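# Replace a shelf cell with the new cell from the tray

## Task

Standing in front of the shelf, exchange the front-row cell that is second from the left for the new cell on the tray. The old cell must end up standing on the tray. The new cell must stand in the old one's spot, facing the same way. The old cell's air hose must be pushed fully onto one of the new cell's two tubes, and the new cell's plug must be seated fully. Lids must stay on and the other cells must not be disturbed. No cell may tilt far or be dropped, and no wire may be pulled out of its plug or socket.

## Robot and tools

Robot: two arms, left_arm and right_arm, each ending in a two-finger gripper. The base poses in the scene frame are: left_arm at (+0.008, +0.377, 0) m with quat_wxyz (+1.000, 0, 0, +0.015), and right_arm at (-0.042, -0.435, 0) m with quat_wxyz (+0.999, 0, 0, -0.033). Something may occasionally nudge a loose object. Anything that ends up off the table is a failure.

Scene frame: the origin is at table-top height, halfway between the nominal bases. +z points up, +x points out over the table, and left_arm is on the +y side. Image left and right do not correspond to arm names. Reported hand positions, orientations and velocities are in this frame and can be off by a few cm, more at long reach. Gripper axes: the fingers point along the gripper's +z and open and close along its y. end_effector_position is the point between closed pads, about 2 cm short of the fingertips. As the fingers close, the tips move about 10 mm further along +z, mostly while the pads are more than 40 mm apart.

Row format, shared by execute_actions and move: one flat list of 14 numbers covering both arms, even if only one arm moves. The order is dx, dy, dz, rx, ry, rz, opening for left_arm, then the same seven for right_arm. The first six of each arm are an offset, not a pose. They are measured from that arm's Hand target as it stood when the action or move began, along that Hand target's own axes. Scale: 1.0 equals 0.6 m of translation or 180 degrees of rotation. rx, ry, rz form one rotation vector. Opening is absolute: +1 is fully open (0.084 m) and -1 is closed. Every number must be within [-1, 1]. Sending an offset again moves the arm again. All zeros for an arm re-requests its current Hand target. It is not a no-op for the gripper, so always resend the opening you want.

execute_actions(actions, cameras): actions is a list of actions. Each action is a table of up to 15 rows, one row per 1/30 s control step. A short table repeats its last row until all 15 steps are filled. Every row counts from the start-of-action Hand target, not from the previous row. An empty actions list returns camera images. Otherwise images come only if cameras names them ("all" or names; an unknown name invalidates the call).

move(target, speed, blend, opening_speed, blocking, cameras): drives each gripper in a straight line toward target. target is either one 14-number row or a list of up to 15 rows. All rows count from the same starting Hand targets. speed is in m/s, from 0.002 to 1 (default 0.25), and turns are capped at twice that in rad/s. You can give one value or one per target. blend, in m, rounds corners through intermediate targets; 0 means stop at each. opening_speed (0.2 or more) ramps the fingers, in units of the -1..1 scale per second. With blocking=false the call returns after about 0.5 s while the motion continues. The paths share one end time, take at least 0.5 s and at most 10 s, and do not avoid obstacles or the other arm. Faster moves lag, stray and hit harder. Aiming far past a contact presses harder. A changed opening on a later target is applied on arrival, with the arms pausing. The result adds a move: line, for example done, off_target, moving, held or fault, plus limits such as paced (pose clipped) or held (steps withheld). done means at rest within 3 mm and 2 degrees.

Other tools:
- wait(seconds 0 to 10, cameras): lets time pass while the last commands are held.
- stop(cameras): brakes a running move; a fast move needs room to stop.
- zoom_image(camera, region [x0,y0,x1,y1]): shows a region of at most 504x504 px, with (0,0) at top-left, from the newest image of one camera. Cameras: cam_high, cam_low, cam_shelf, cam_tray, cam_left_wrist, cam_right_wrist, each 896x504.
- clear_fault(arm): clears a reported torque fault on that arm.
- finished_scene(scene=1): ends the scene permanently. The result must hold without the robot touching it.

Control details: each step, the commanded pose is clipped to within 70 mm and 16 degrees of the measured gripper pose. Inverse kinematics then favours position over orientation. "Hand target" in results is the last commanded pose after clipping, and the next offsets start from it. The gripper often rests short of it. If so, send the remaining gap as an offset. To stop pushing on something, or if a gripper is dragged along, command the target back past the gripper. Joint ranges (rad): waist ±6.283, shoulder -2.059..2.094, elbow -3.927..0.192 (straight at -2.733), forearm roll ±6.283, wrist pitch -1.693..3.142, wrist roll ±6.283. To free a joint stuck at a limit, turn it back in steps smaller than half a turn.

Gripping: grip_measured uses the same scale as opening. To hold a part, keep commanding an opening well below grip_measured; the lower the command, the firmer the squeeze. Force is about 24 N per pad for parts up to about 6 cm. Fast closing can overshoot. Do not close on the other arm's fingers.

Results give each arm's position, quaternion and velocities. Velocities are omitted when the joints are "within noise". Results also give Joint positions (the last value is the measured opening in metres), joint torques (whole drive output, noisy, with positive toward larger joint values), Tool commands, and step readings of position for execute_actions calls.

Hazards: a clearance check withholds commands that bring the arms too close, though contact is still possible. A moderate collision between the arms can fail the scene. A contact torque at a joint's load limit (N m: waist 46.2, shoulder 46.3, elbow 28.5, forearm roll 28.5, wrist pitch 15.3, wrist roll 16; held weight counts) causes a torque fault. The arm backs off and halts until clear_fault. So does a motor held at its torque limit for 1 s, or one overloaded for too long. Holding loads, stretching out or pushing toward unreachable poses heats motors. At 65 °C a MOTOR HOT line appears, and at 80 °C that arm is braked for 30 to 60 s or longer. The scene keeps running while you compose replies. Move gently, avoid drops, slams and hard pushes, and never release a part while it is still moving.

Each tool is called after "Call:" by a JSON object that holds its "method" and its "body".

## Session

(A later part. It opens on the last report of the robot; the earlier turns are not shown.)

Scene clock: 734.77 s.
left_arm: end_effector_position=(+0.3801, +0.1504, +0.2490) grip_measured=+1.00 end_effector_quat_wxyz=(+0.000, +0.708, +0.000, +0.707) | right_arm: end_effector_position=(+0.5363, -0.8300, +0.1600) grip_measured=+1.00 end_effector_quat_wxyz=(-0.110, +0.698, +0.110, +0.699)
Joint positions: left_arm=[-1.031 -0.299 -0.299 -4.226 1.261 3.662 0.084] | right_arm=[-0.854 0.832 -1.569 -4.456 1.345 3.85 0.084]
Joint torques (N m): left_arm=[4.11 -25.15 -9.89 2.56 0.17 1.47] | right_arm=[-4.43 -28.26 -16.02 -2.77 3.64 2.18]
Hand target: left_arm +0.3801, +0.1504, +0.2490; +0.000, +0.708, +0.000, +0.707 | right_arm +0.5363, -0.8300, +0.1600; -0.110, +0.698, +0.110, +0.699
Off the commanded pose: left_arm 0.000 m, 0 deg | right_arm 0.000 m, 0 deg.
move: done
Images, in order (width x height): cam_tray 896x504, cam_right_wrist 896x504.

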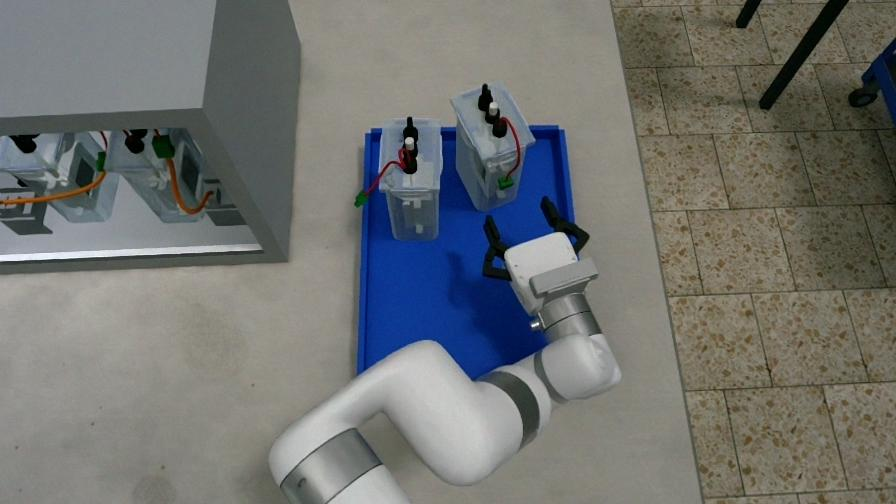

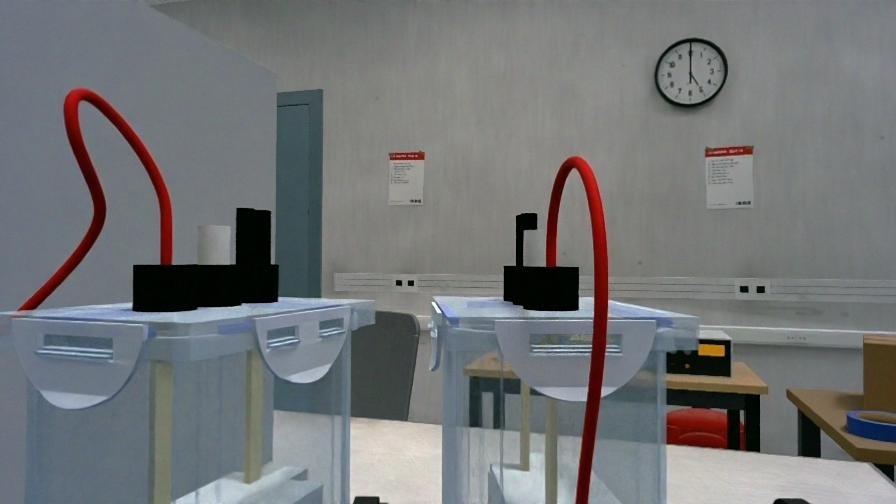

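Call:
{"method": "move", "body": {"target": [0,0,0,0,0,0,1,-0.0083,0.0147,0.1149,0.0144,0,0,1], "speed": 0.08, "cameras": ["cam_tray","cam_right_wrist"]}}

Call:
{"method": "zoom_image", "body": {"camera": "cam_tray", "region": [400, 60, 600, 300]}}

Scene clock: 751.37 s.
left_arm: end_effector_position=(+0.3801, +0.1504, +0.2490) grip_measured=+1.00 end_effector_quat_wxyz=(+0.000, +0.708, +0.000, +0.707) | right_arm: end_effector_position=(+0.6046, -0.8173, +0.1550) grip_measured=+1.00 end_effector_quat_wxyz=(-0.125, +0.696, +0.125, +0.696)
Joint positions: left_arm=[-1.031 -0.299 -0.299 -4.226 1.261 3.662 0.084] | right_arm=[-0.753 0.987 -1.826 -4.44 1.28 3.941 0.084]
Joint torques (N m): left_arm=[4.17 -25.49 -9.87 2.62 0.25 1.43] | right_arm=[4.15 -30.54 -16.63 -2.48 0.34 2.28]
Hand target: left_arm +0.3801, +0.1504, +0.2490; +0.000, +0.708, +0.000, +0.707 | right_arm +0.6046, -0.8173, +0.1550; -0.125, +0.696, +0.125, +0.696
Off the commanded pose: left_arm 0.000 m, 0 deg | right_arm 0.000 m, 0 deg.
move: done
Images, in order (width x height): cam_tray 896x504, cam_right_wrist 896x504.

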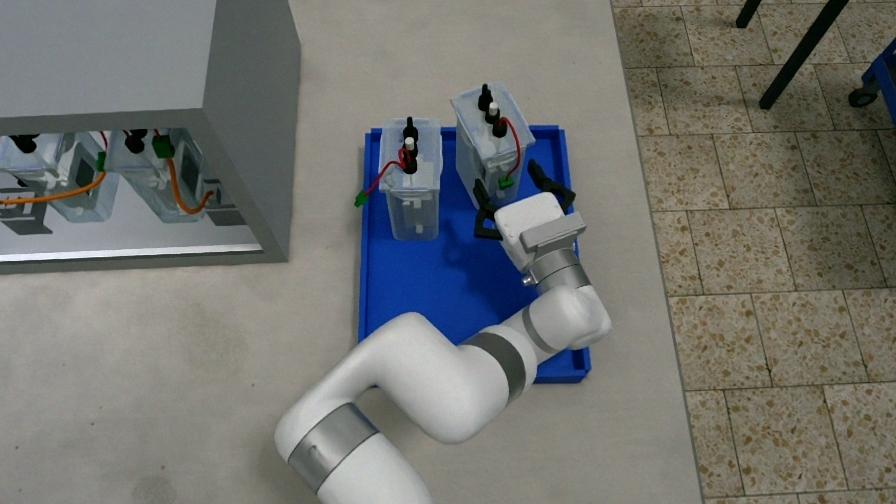

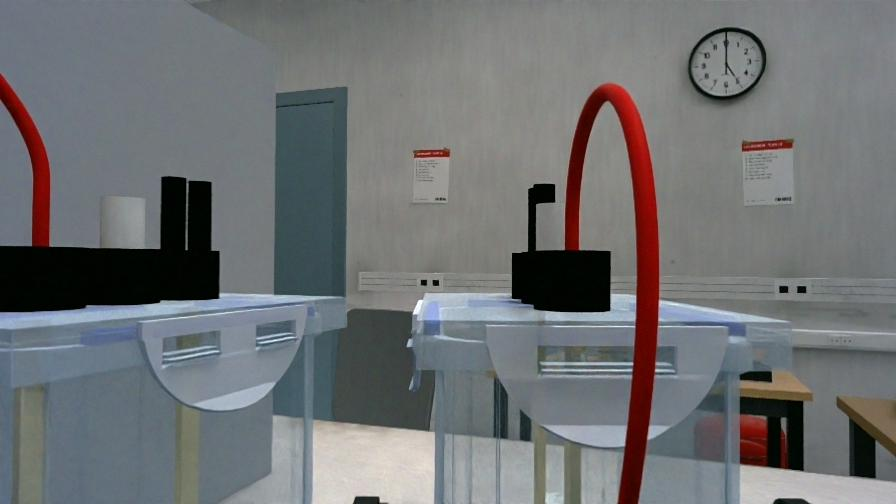

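Scaled by 2.100 from the camera's 896x504 image, which has a finer 1280x720 frame.

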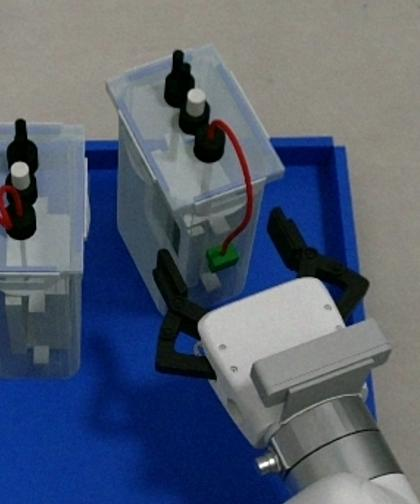

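Call:
{"method": "move", "body": {"target": [[0,0,0,0,0,0,1,0,0.0065,0.0,0,0,0,1],[0,0,0,0,0,0,1,0,0.0065,0.04,0,0,0,1]], "speed": 0.05, "cameras": ["cam_tray","cam_right_wrist"]}}

Call:
{"method": "zoom_image", "body": {"camera": "cam_tray", "region": [400, 60, 600, 300]}}

Scene clock: 762.43 s.
left_arm: end_effector_position=(+0.3801, +0.1504, +0.2490) grip_measured=+1.00 end_effector_quat_wxyz=(+0.000, +0.708, +0.000, +0.707) | right_arm: end_effector_position=(+0.6284, -0.8126, +0.1550) grip_measured=+1.00 end_effector_quat_wxyz=(-0.125, +0.696, +0.125, +0.696)
Joint positions: left_arm=[-1.031 -0.299 -0.299 -4.226 1.261 3.662 0.084] | right_arm=[-0.717 1.038 -1.916 -4.426 1.243 3.972 0.084]
Joint torques (N m): left_arm=[4.12 -25.24 -9.84 2.48 0.24 1.46] | right_arm=[7.87 -31.44 -17.11 4.29 1.8 2.26]
Hand target: left_arm +0.3801, +0.1504, +0.2490; +0.000, +0.708, +0.000, +0.707 | right_arm +0.6284, -0.8126, +0.1550; -0.125, +0.696, +0.125, +0.696
Off the commanded pose: left_arm 0.000 m, 0 deg | right_arm 0.000 m, 0 deg.
move: done
Images, in order (width x height): cam_tray 896x504, cam_right_wrist 896x504.

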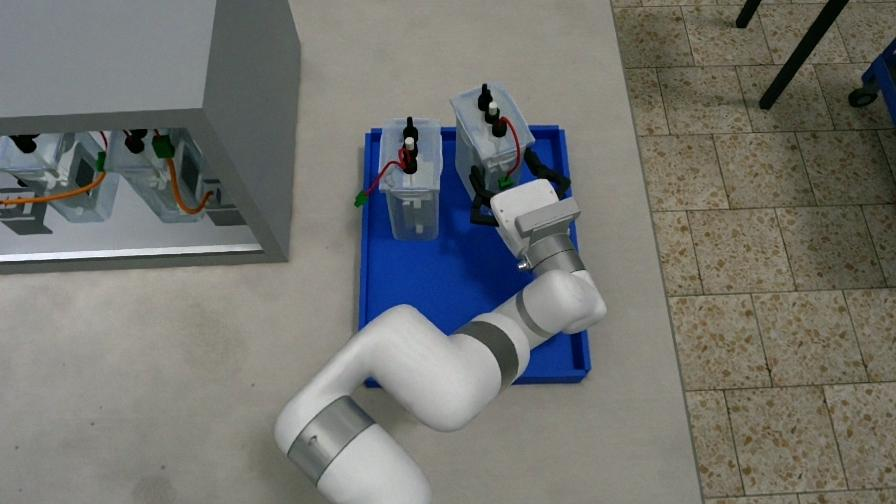

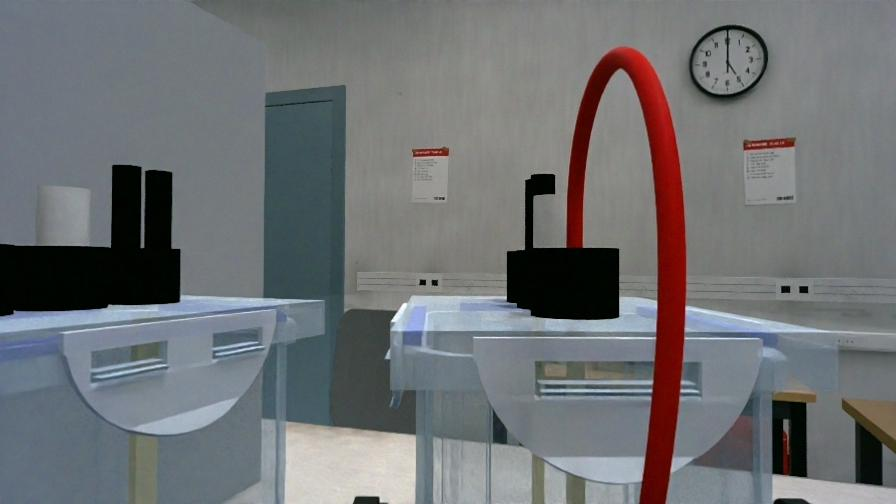

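Scaled by 2.100 from the camera's 896x504 image, which has a finer 1280x720 frame.

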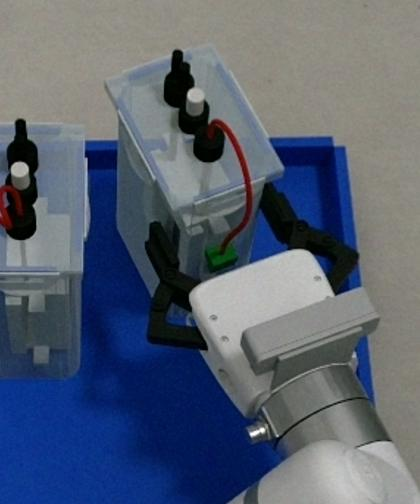

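Call:
{"method": "move", "body": {"target": [0,0,0,0,0,0,1,0,0,0.03,0,0,0,1], "speed": 0.04, "cameras": ["cam_tray","cam_right_wrist"]}}

Call:
{"method": "zoom_image", "body": {"camera": "cam_tray", "region": [400, 60, 600, 300]}}

Scene clock: 766.03 s.
left_arm: end_effector_position=(+0.3801, +0.1504, +0.2490) grip_measured=+1.00 end_effector_quat_wxyz=(+0.000, +0.708, +0.000, +0.707) | right_arm: end_effector_position=(+0.6453, -0.8063, +0.1551) grip_measured=+1.00 end_effector_quat_wxyz=(-0.125, +0.696, +0.125, +0.696)
Joint positions: left_arm=[-1.031 -0.299 -0.299 -4.226 1.261 3.662 0.084] | right_arm=[-0.689 1.07 -1.973 -4.414 1.215 3.99 0.084]
Joint torques (N m): left_arm=[4.02 -25.25 -9.84 2.35 0.25 1.42] | right_arm=[6.79 -31.51 -17.15 4.67 1.43 2.23]
Hand target: left_arm +0.3801, +0.1504, +0.2490; +0.000, +0.708, +0.000, +0.707 | right_arm +0.6453, -0.8063, +0.1550; -0.125, +0.696, +0.125, +0.696
Off the commanded pose: left_arm 0.000 m, 0 deg | right_arm 0.000 m, 0 deg.
move: done
Images, in order (width x height): cam_tray 896x504, cam_right_wrist 896x504.

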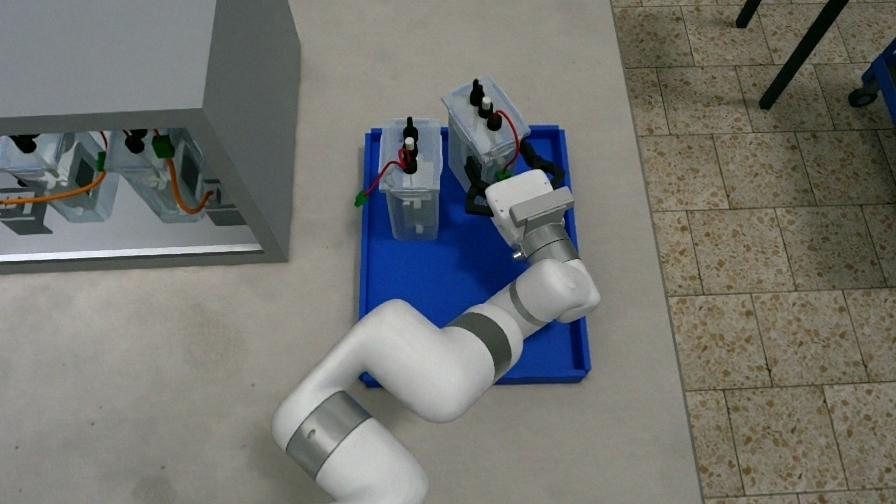

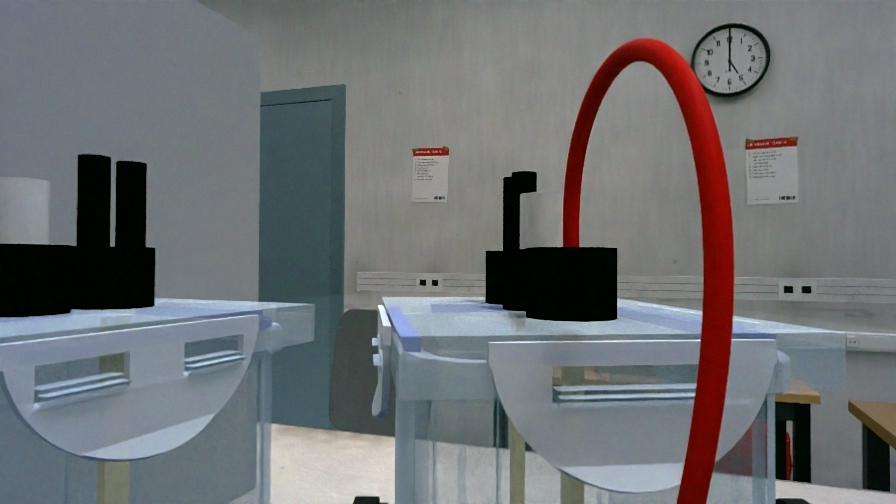

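Scaled by 2.100 from the camera's 896x504 image, which has a finer 1280x720 frame.

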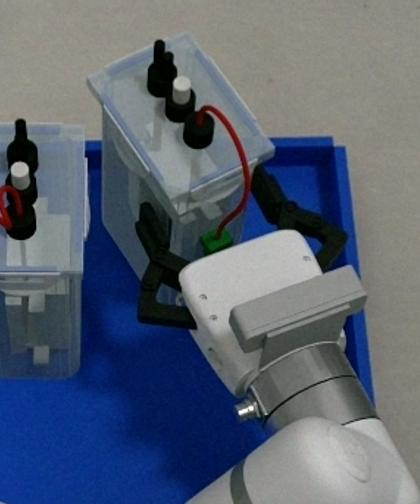

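Call:
{"method": "move", "body": {"target": [0,0,0,0,0,0,1,0,0,0,0,0,0,-0.2], "opening_speed": 0.3, "cameras": ["cam_tray","cam_right_wrist"]}}

Call:
{"method": "zoom_image", "body": {"camera": "cam_tray", "region": [400, 60, 600, 300]}}

Scene clock: 789.73 s.
left_arm: end_effector_position=(+0.3801, +0.1504, +0.2490) grip_measured=+1.00 end_effector_quat_wxyz=(+0.000, +0.708, +0.000, +0.707) | right_arm: end_effector_position=(+0.6453, -0.8063, +0.1550) grip_measured=+0.83 end_effector_quat_wxyz=(-0.125, +0.696, +0.125, +0.696)
Joint positions: left_arm=[-1.031 -0.299 -0.299 -4.226 1.261 3.662 0.084] | right_arm=[-0.689 1.07 -1.973 -4.414 1.215 3.99 0.078]
Joint torques (N m): left_arm=[4.03 -25.4 -9.88 2.46 0.27 1.45] | right_arm=[6.19 -33.27 -14.15 2.78 4.43 2.21]
Hand target: left_arm +0.3801, +0.1504, +0.2490; +0.000, +0.708, +0.000, +0.707 | right_arm +0.6453, -0.8063, +0.1550; -0.125, +0.696, +0.125, +0.696
Off the commanded pose: left_arm 0.000 m, 0 deg | right_arm 0.000 m, 0 deg.
move: done
Images, in order (width x height): cam_tray 896x504, cam_right_wrist 896x504.

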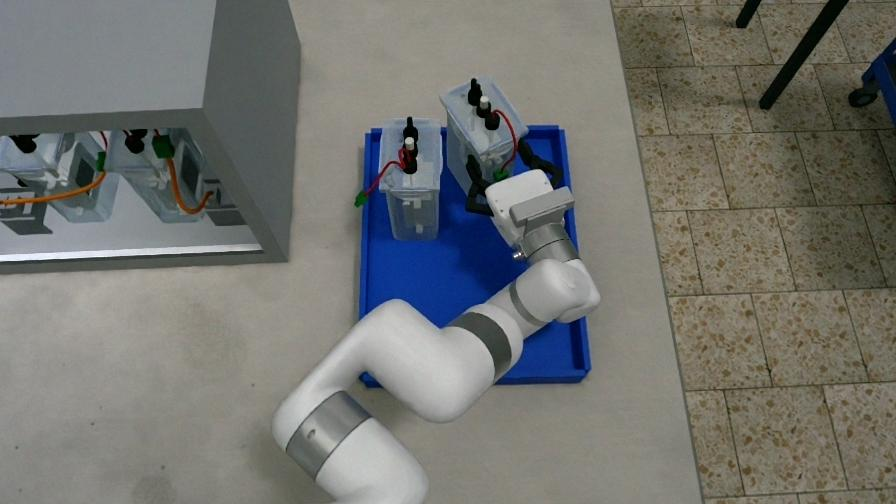

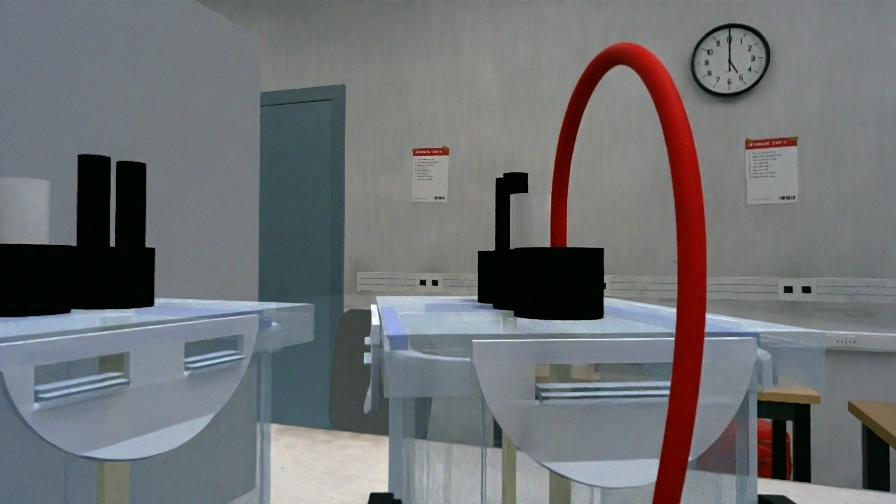

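Scaled by 2.100 from the camera's 896x504 image, which has a finer 1280x720 frame.

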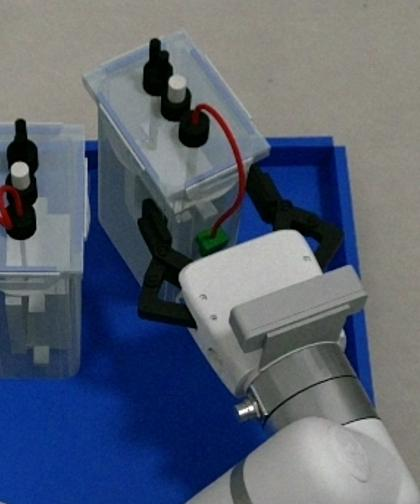

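Call:
{"method": "move", "body": {"target": [0,0,0,0,0,0,1,0,-0.0402,-0.1012,-0.1139,0,0,-1], "speed": 0.04, "cameras": ["cam_tray","cam_right_wrist"]}}

Call:
{"method": "zoom_image", "body": {"camera": "cam_tray", "region": [350, 60, 600, 300]}}

Scene clock: 799.87 s.
left_arm: end_effector_position=(+0.3801, +0.1504, +0.2490) grip_measured=+1.00 end_effector_quat_wxyz=(+0.000, +0.708, +0.000, +0.707) | right_arm: end_effector_position=(+0.5800, -0.8049, +0.1550) grip_measured=+0.83 end_effector_quat_wxyz=(+0.000, +0.707, +0.000, +0.707)
Joint positions: left_arm=[-1.031 -0.299 -0.299 -4.226 1.261 3.662 0.084] | right_arm=[-0.669 0.72 -1.38 -3.992 1.098 3.62 0.078]
Joint torques (N m): left_arm=[3.98 -25.31 -9.82 2.28 0.19 1.43] | right_arm=[2.97 -38.88 -12.2 5.23 2 -2.11]
Hand target: left_arm +0.3801, +0.1504, +0.2490; +0.000, +0.708, +0.000, +0.707 | right_arm +0.5800, -0.8049, +0.1550; +0.000, +0.707, -0.001, +0.707
Off the commanded pose: left_arm 0.000 m, 0 deg | right_arm 0.000 m, 0 deg.
move: done
Images, in order (width x height): cam_tray 896x504, cam_right_wrist 896x504.

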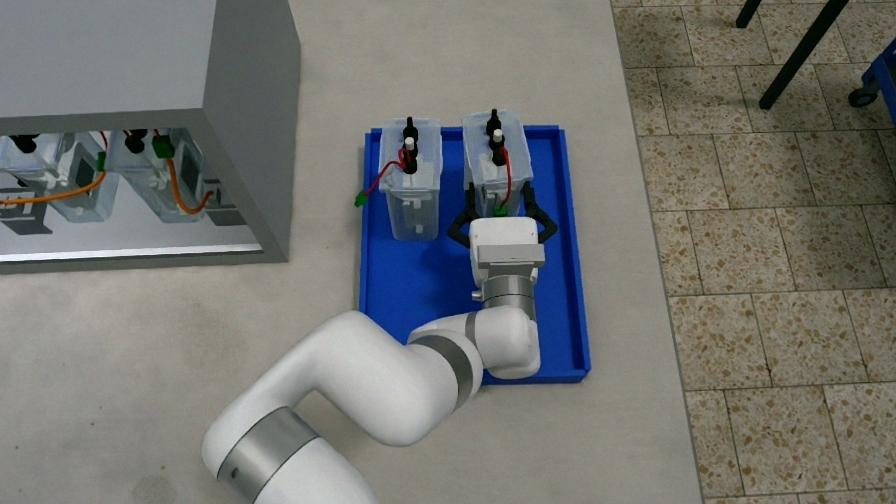

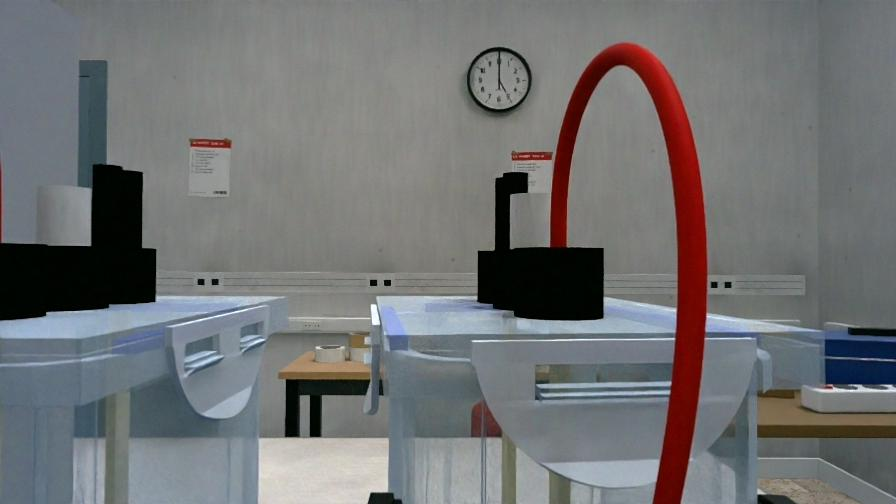

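Scaled by 2.016 from the camera's 896x504 image, which has a finer 1280x720 frame.

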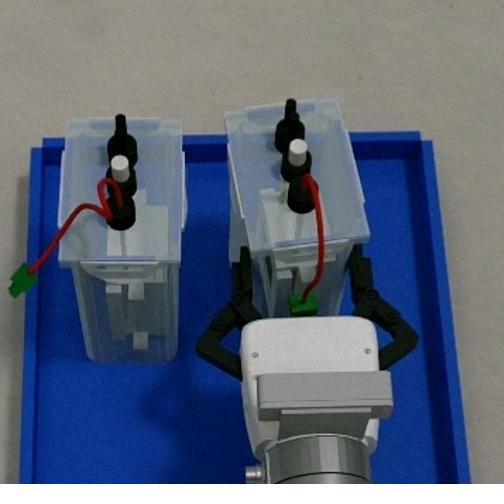

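Call:
{"method": "move", "body": {"target": [[0,0,0,0,0,0,1,0,0,0,0,0,0,1],[0,0,0,0,0,0,1,0,0,0.0417,0,0,0,1]], "speed": 0.03, "cameras": ["cam_tray","cam_right_wrist"]}}

Call:
{"method": "zoom_image", "body": {"camera": "cam_tray", "region": [350, 60, 600, 300]}}

Scene clock: 805.10 s.
left_arm: end_effector_position=(+0.3801, +0.1504, +0.2490) grip_measured=+1.00 end_effector_quat_wxyz=(+0.000, +0.708, +0.000, +0.707) | right_arm: end_effector_position=(+0.6050, -0.8049, +0.1550) grip_measured=+1.00 end_effector_quat_wxyz=(+0.000, +0.707, -0.001, +0.707)
Joint positions: left_arm=[-1.031 -0.299 -0.299 -4.226 1.261 3.662 0.084] | right_arm=[-0.635 0.772 -1.474 -3.974 1.055 3.639 0.084]
Joint torques (N m): left_arm=[3.72 -25.43 -10 2.24 0.34 1.32] | right_arm=[4.07 -27.72 -16.55 4.71 0.85 2.15]
Hand target: left_arm +0.3801, +0.1504, +0.2490; +0.000, +0.708, +0.000, +0.707 | right_arm +0.6050, -0.8049, +0.1550; +0.000, +0.707, -0.001, +0.707
Off the commanded pose: left_arm 0.000 m, 0 deg | right_arm 0.000 m, 0 deg.
move: done
Images, in order (width x height): cam_tray 896x504, cam_right_wrist 896x504.

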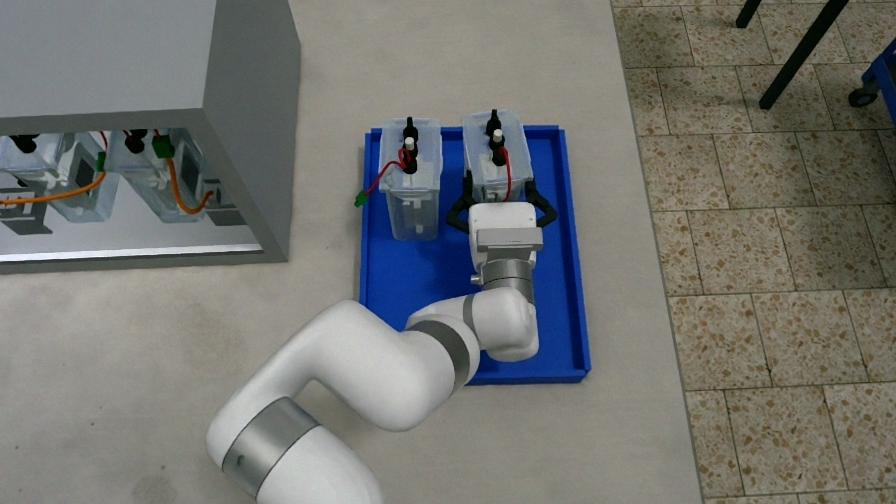

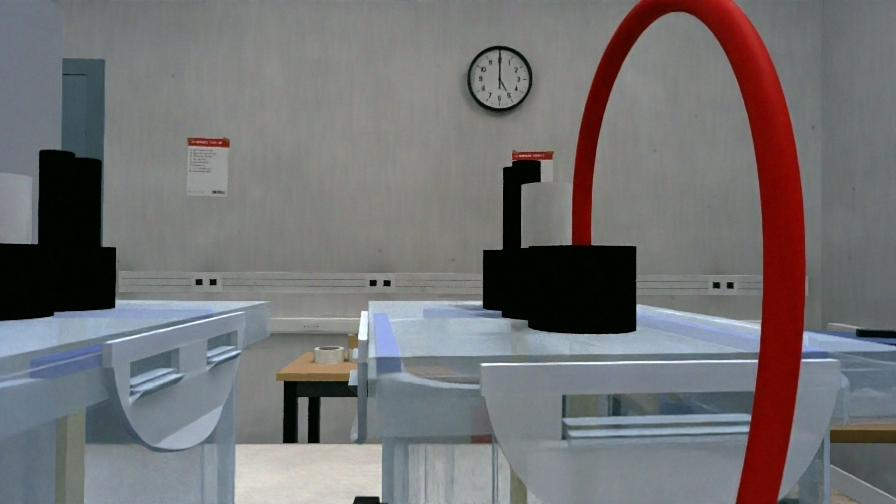

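Scaled by 2.016 from the camera's 896x504 image, which has a finer 1280x720 frame.

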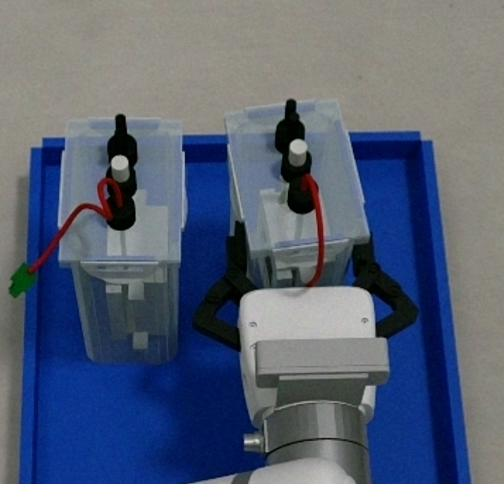

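Call:
{"method": "move", "body": {"target": [[0,0,0,0,0,0,1,0,0,0.03,0,0,0,1],[0,0,0,0,0,0,1,0,0,0.03,0,0,0,-1],[0,0,0,0,0,0,1,0.03,0,0.03,0,0,0,-1]], "speed": 0.03, "opening_speed": 0.8, "cameras": ["cam_tray","cam_right_wrist","cam_low"]}}

Call:
{"method": "zoom_image", "body": {"camera": "cam_tray", "region": [350, 60, 600, 300]}}

Call:
{"method": "zoom_image", "body": {"camera": "cam_low", "region": [680, 160, 896, 360]}}

Scene clock: 814.37 s.
left_arm: end_effector_position=(+0.3801, +0.1504, +0.2490) grip_measured=+1.00 end_effector_quat_wxyz=(+0.000, +0.708, +0.000, +0.707) | right_arm: end_effector_position=(+0.6230, -0.8049, +0.1730) grip_measured=+0.86 end_effector_quat_wxyz=(+0.000, +0.707, -0.001, +0.707)
Joint positions: left_arm=[-1.031 -0.299 -0.299 -4.226 1.261 3.662 0.084] | right_arm=[-0.609 0.774 -1.535 -3.975 1.002 3.677 0.079]
Joint torques (N m): left_arm=[3.77 -25.15 -9.88 2.14 0.29 1.29] | right_arm=[4.3 -49.87 -19.48 -1.89 5.59 2.14]
Hand target: left_arm +0.3801, +0.1504, +0.2490; +0.000, +0.708, +0.000, +0.707 | right_arm +0.6230, -0.8049, +0.1730; +0.000, +0.707, -0.001, +0.707
Off the commanded pose: left_arm 0.000 m, 0 deg | right_arm 0.000 m, 0 deg.
move: done
Images, in order (width x height): cam_low 896x504, cam_tray 896x504, cam_right_wrist 896x504.

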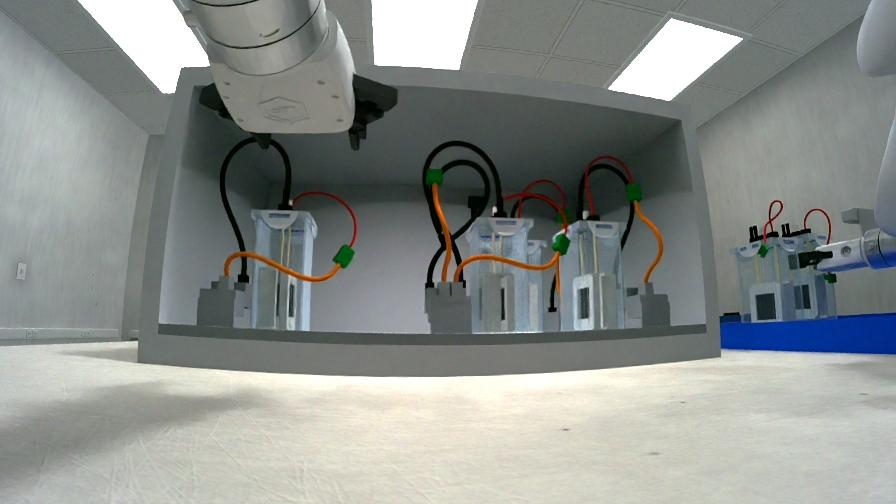

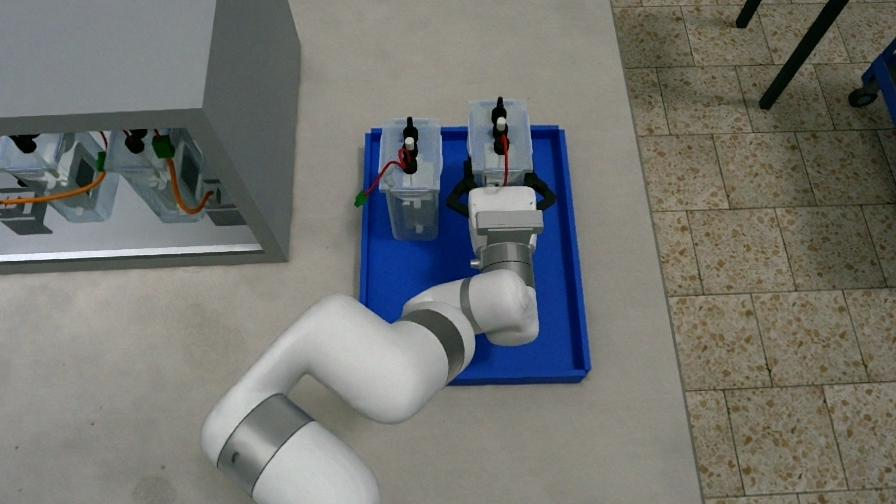

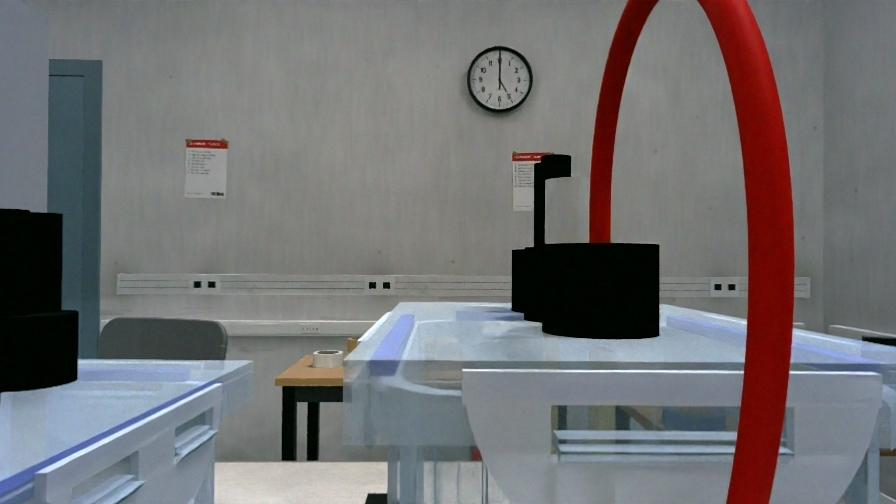

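Scaled by 2.016 from the camera's 896x504 image, which has a finer 1280x720 frame.

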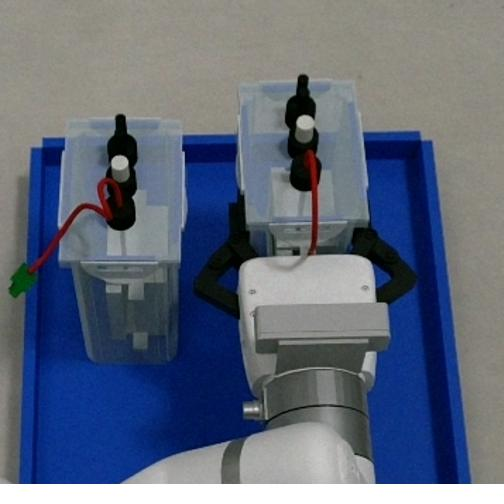

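Scaled by 2.333 from the camera's 896x504 image, which has a finer 1280x720 frame.

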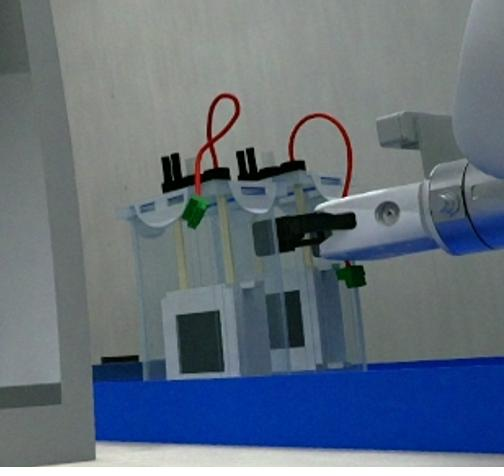

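Call:
{"method": "move", "body": {"target": [[0,0,0,0,0,0,1,0.15,0,0,0,0,0,-1],[0,0,0,0,0,0,1,0.15,0,-0.4,0,0,0,-1]], "speed": 0.08, "blend": 0.02, "cameras": ["cam_tray","cam_low"]}}

Call:
{"method": "move", "body": {"target": [0,0,0,0,0,0,1,0,-1.2083,0.066,0,0,0,-1], "speed": 0.15, "cameras": ["cam_tray","cam_low","cam_high"]}}

Scene clock: 826.03 s.
left_arm: end_effector_position=(+0.3801, +0.1504, +0.2490) grip_measured=+1.00 end_effector_quat_wxyz=(+0.000, +0.708, +0.000, +0.707) | right_arm: end_effector_position=(+0.3830, -0.8046, +0.2630) grip_measured=+0.86 end_effector_quat_wxyz=(+0.000, +0.707, +0.000, +0.707)
Joint positions: left_arm=[-1.031 -0.299 -0.299 -4.226 1.261 3.662 0.084] | right_arm=[-1.015 0.138 -0.82 -4.319 1.269 3.764 0.079]
Joint torques (N m): left_arm=[3.88 -25.56 -9.88 2.07 0.25 1.32] | right_arm=[-4.34 -34.1 -17.11 -0.64 8.34 2.14]
Hand target: left_arm +0.3801, +0.1504, +0.2490; +0.000, +0.708, +0.000, +0.707 | right_arm +0.3830, -0.8046, +0.2630; +0.000, +0.707, -0.001, +0.707
Off the commanded pose: left_arm 0.000 m, 0 deg | right_arm 0.000 m, 0 deg.
move: done
Images, in order (width x height): cam_low 896x504, cam_tray 896x504.

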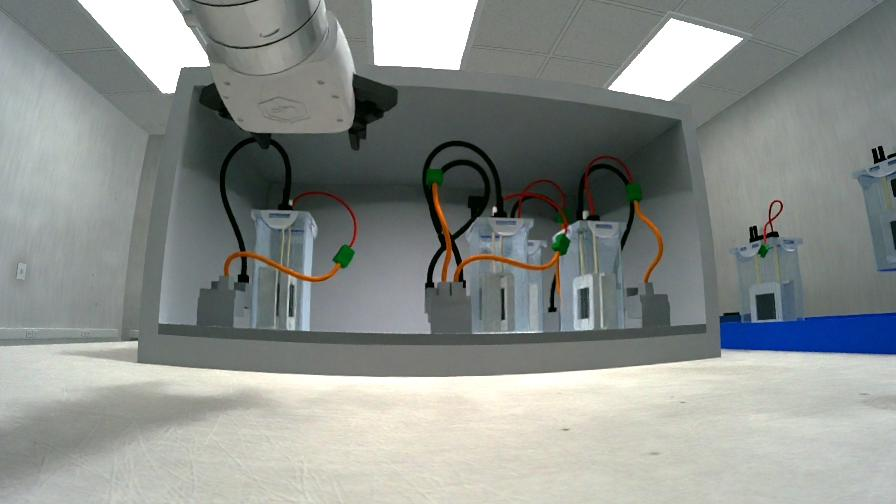

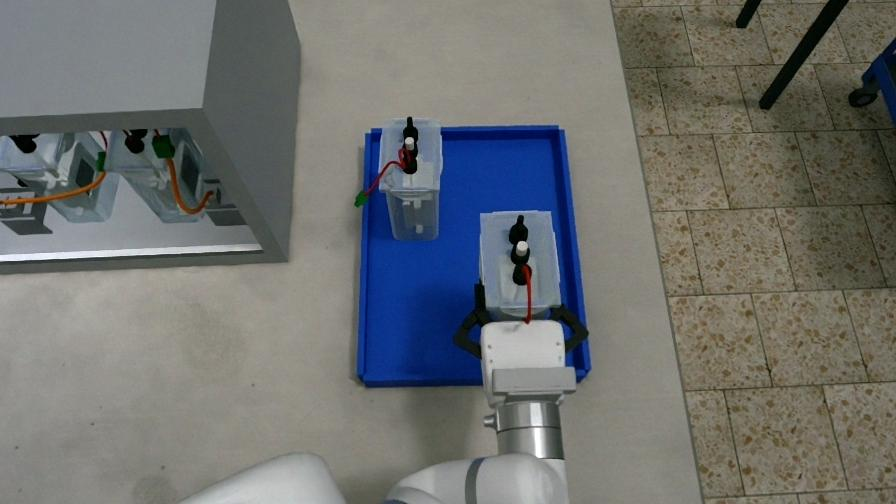

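every number of target must lie in its column's range; nothing of the call was run

Call:
{"method": "move", "body": {"target": [0,0,0,0,0,0,1,0,-0.6,0.03,0,0,0,-1], "speed": 0.15}}

Call:
{"method": "move", "body": {"target": [0,0,0,0,0,0,1,-0.15,-0.608,0.036,0,0,0,-1], "speed": 0.15, "cameras": ["cam_high","cam_low","cam_left_wrist","cam_right_wrist"]}}

Scene clock: 831.93 s.
left_arm: end_effector_position=(+0.3801, +0.1504, +0.2490) grip_measured=+1.00 end_effector_quat_wxyz=(+0.000, +0.708, +0.000, +0.707) | right_arm: end_effector_position=(+0.4014, -0.4447, +0.2630) grip_measured=+0.86 end_effector_quat_wxyz=(+0.000, +0.707, +0.000, +0.707)
Joint positions: left_arm=[-1.031 -0.299 -0.299 -4.226 1.261 3.662 0.084] | right_arm=[0.03 -0.523 -0.215 -3.188 0.834 3.173 0.079]
Joint torques (N m): left_arm=[3.98 -25.35 -9.85 2.01 0.31 1.31] | right_arm=[4.1 -10.42 -24.81 4.12 9.78 -2.27]
Hand target: left_arm +0.3801, +0.1504, +0.2490; +0.000, +0.708, +0.000, +0.707 | right_arm +0.4014, -0.4447, +0.2630; +0.000, +0.707, -0.001, +0.707
Off the commanded pose: left_arm 0.000 m, 0 deg | right_arm 0.000 m, 0 deg.
move: done

Scene clock: 834.97 s.
left_arm: end_effector_position=(+0.3801, +0.1504, +0.2490) grip_measured=+1.00 end_effector_quat_wxyz=(+0.000, +0.708, +0.000, +0.707) | right_arm: end_effector_position=(+0.4235, -0.0799, +0.1731) grip_measured=+0.86 end_effector_quat_wxyz=(+0.000, +0.707, -0.001, +0.707)
Joint positions: left_arm=[-1.031 -0.299 -0.299 -4.226 1.261 3.662 0.084] | right_arm=[1.054 0.398 -0.887 -2.096 1.311 2.724 0.079]
Joint torques (N m): left_arm=[3.77 -25.31 -9.92 1.97 0.36 1.31] | right_arm=[4.12 -28.59 -19.89 1.73 8.96 -2.19]
Hand target: left_arm +0.3801, +0.1504, +0.2490; +0.000, +0.708, +0.000, +0.707 | right_arm +0.4235, -0.0799, +0.1731; +0.000, +0.707, -0.001, +0.707
Off the commanded pose: left_arm 0.000 m, 0 deg | right_arm 0.000 m, 0 deg.
move: done
Images, in order (width x height): cam_high 896x504, cam_low 896x504, cam_left_wrist 896x504, cam_right_wrist 896x504.

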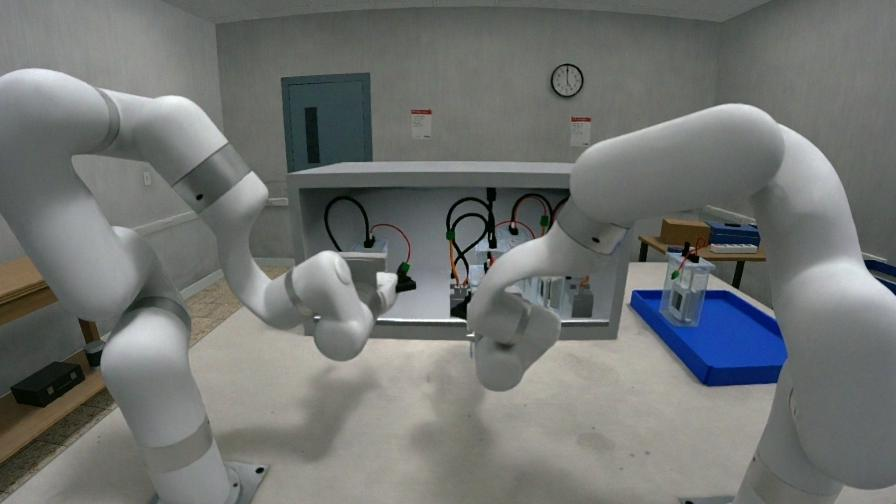

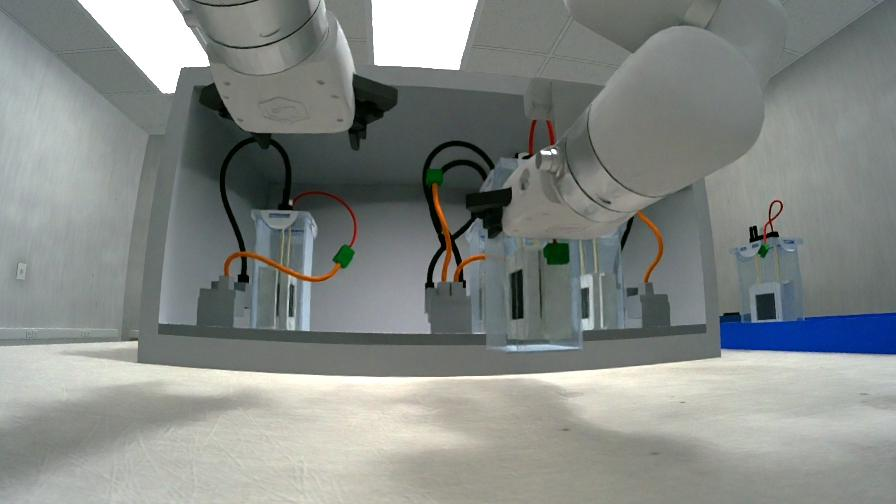

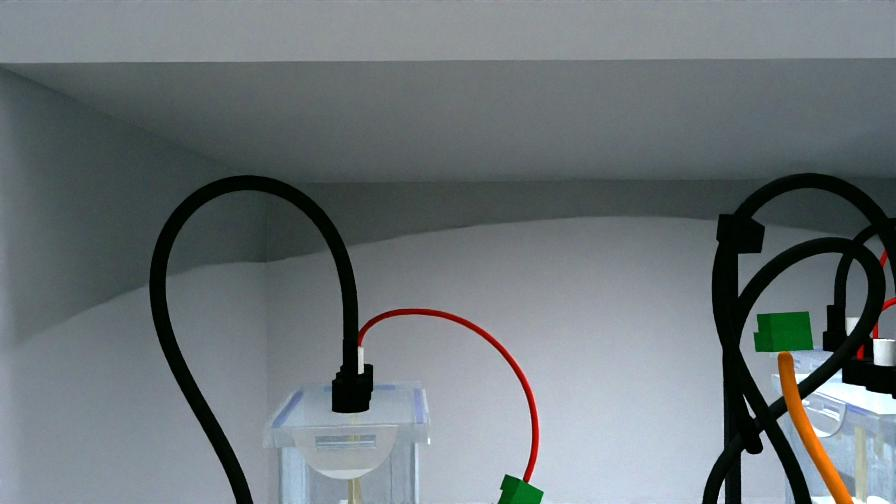

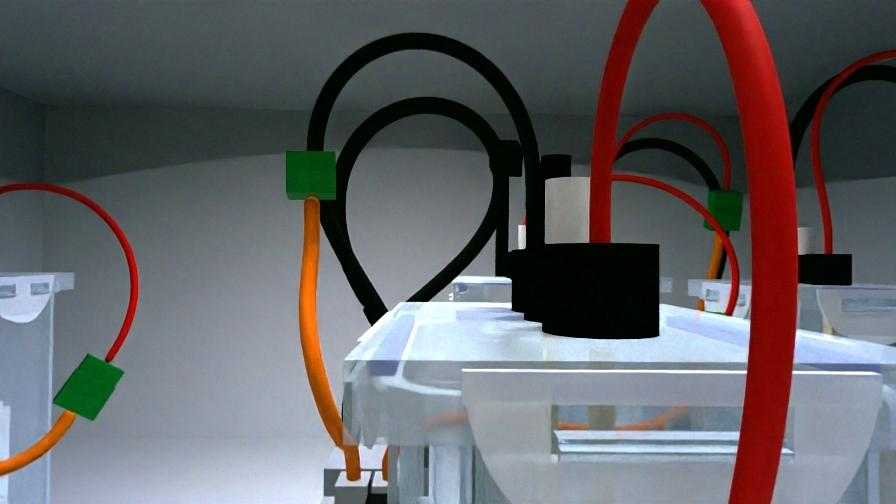

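Call:
{"method": "move", "body": {"target": [0,0,0,0,0,0,1,-0.055,0,0,0,0,0,-1], "speed": 0.06}}

Call:
{"method": "move", "body": {"target": [0,0,0,0,0,0,1,-0.0067,0,0,0,0,0,-1], "speed": 0.03, "cameras": ["cam_low"]}}

Scene clock: 838.00 s.
left_arm: end_effector_position=(+0.3801, +0.1504, +0.2490) grip_measured=+1.00 end_effector_quat_wxyz=(+0.000, +0.708, +0.000, +0.707) | right_arm: end_effector_position=(+0.4236, -0.0799, +0.1401) grip_measured=+0.86 end_effector_quat_wxyz=(+0.000, +0.707, -0.001, +0.707)
Joint positions: left_arm=[-1.031 -0.299 -0.299 -4.226 1.261 3.662 0.084] | right_arm=[1.06 0.493 -0.914 -2.105 1.347 2.783 0.079]
Joint torques (N m): left_arm=[3.73 -25.38 -9.75 1.92 0.37 1.25] | right_arm=[4.14 -29.22 -18.67 -5.77 9.24 2.17]
Hand target: left_arm +0.3801, +0.1504, +0.2490; +0.000, +0.708, +0.000, +0.707 | right_arm +0.4235, -0.0799, +0.1401; +0.000, +0.707, -0.001, +0.707
Off the commanded pose: left_arm 0.000 m, 0 deg | right_arm 0.000 m, 0 deg.
move: done

Scene clock: 838.73 s.
left_arm: end_effector_position=(+0.3801, +0.1504, +0.2490) grip_measured=+1.00 end_effector_quat_wxyz=(+0.000, +0.708, +0.000, +0.707) | right_arm: end_effector_position=(+0.4235, -0.0799, +0.1361) grip_measured=+0.86 end_effector_quat_wxyz=(+0.000, +0.707, -0.001, +0.707)
Joint positions: left_arm=[-1.031 -0.299 -0.299 -4.226 1.261 3.662 0.084] | right_arm=[1.06 0.505 -0.917 -2.106 1.352 2.79 0.079]
Joint torques (N m): left_arm=[3.73 -25.43 -9.82 1.85 0.33 1.29] | right_arm=[4.14 -29.34 -18.7 -5.94 9.25 2.2]
Hand target: left_arm +0.3801, +0.1504, +0.2490; +0.000, +0.708, +0.000, +0.707 | right_arm +0.4235, -0.0799, +0.1361; +0.000, +0.707, -0.001, +0.707
Off the commanded pose: left_arm 0.000 m, 0 deg | right_arm 0.000 m, 0 deg.
move: done
Images, in order (width x height): cam_low 896x504.

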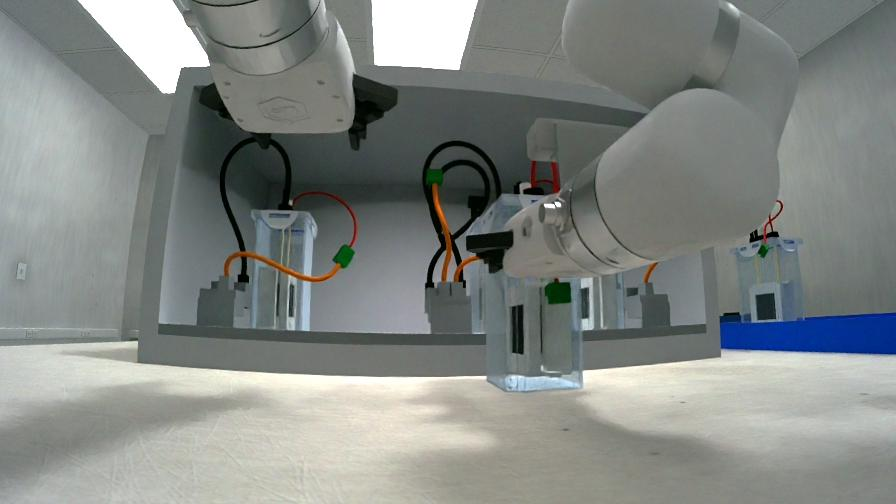

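Call:
{"method": "move", "body": {"target": [0,0,0,0,0,0,1,-0.005,0,0,0,0,0,-1], "speed": 0.03}}

Call:
{"method": "move", "body": {"target": [0,0,0,0,0,0,1,-0.005,0,0,0,0,0,-1], "speed": 0.03}}

Scene clock: 840.73 s.
left_arm: end_effector_position=(+0.3801, +0.1504, +0.2490) grip_measured=+1.00 end_effector_quat_wxyz=(+0.000, +0.708, +0.000, +0.707) | right_arm: end_effector_position=(+0.4237, -0.0798, +0.1336) grip_measured=+0.86 end_effector_quat_wxyz=(+0.000, +0.707, -0.001, +0.708)
Joint positions: left_arm=[-1.031 -0.299 -0.299 -4.226 1.261 3.662 0.084] | right_arm=[1.061 0.514 -0.921 -2.107 1.356 2.795 0.079]
Joint torques (N m): left_arm=[3.61 -25.32 -9.94 1.91 0.31 1.25] | right_arm=[4.51 -10.39 -8.9 -4.35 -2.26 1.69]
Hand target: left_arm +0.3801, +0.1504, +0.2490; +0.000, +0.708, +0.000, +0.707 | right_arm +0.4235, -0.0799, +0.1331; +0.000, +0.707, -0.001, +0.707
Off the commanded pose: left_arm 0.000 m, 0 deg | right_arm 0.001 m, 0 deg.
move: done

Scene clock: 841.43 s.
left_arm: end_effector_position=(+0.3801, +0.1504, +0.2490) grip_measured=+1.00 end_effector_quat_wxyz=(+0.000, +0.708, +0.000, +0.707) | right_arm: end_effector_position=(+0.4237, -0.0799, +0.1309) grip_measured=+0.86 end_effector_quat_wxyz=(+0.000, +0.706, -0.001, +0.708)
Joint positions: left_arm=[-1.031 -0.299 -0.299 -4.226 1.261 3.662 0.084] | right_arm=[1.061 0.522 -0.924 -2.107 1.359 2.8 0.079]
Joint torques (N m): left_arm=[3.64 -25.17 -9.93 1.9 0.34 1.24] | right_arm=[6.48 6.81 -0.15 -2.63 -12.45 3.02]
Hand target: left_arm +0.3801, +0.1504, +0.2490; +0.000, +0.708, +0.000, +0.707 | right_arm +0.4235, -0.0799, +0.1301; +0.000, +0.707, -0.001, +0.707
Off the commanded pose: left_arm 0.000 m, 0 deg | right_arm 0.001 m, 0 deg.
move: done


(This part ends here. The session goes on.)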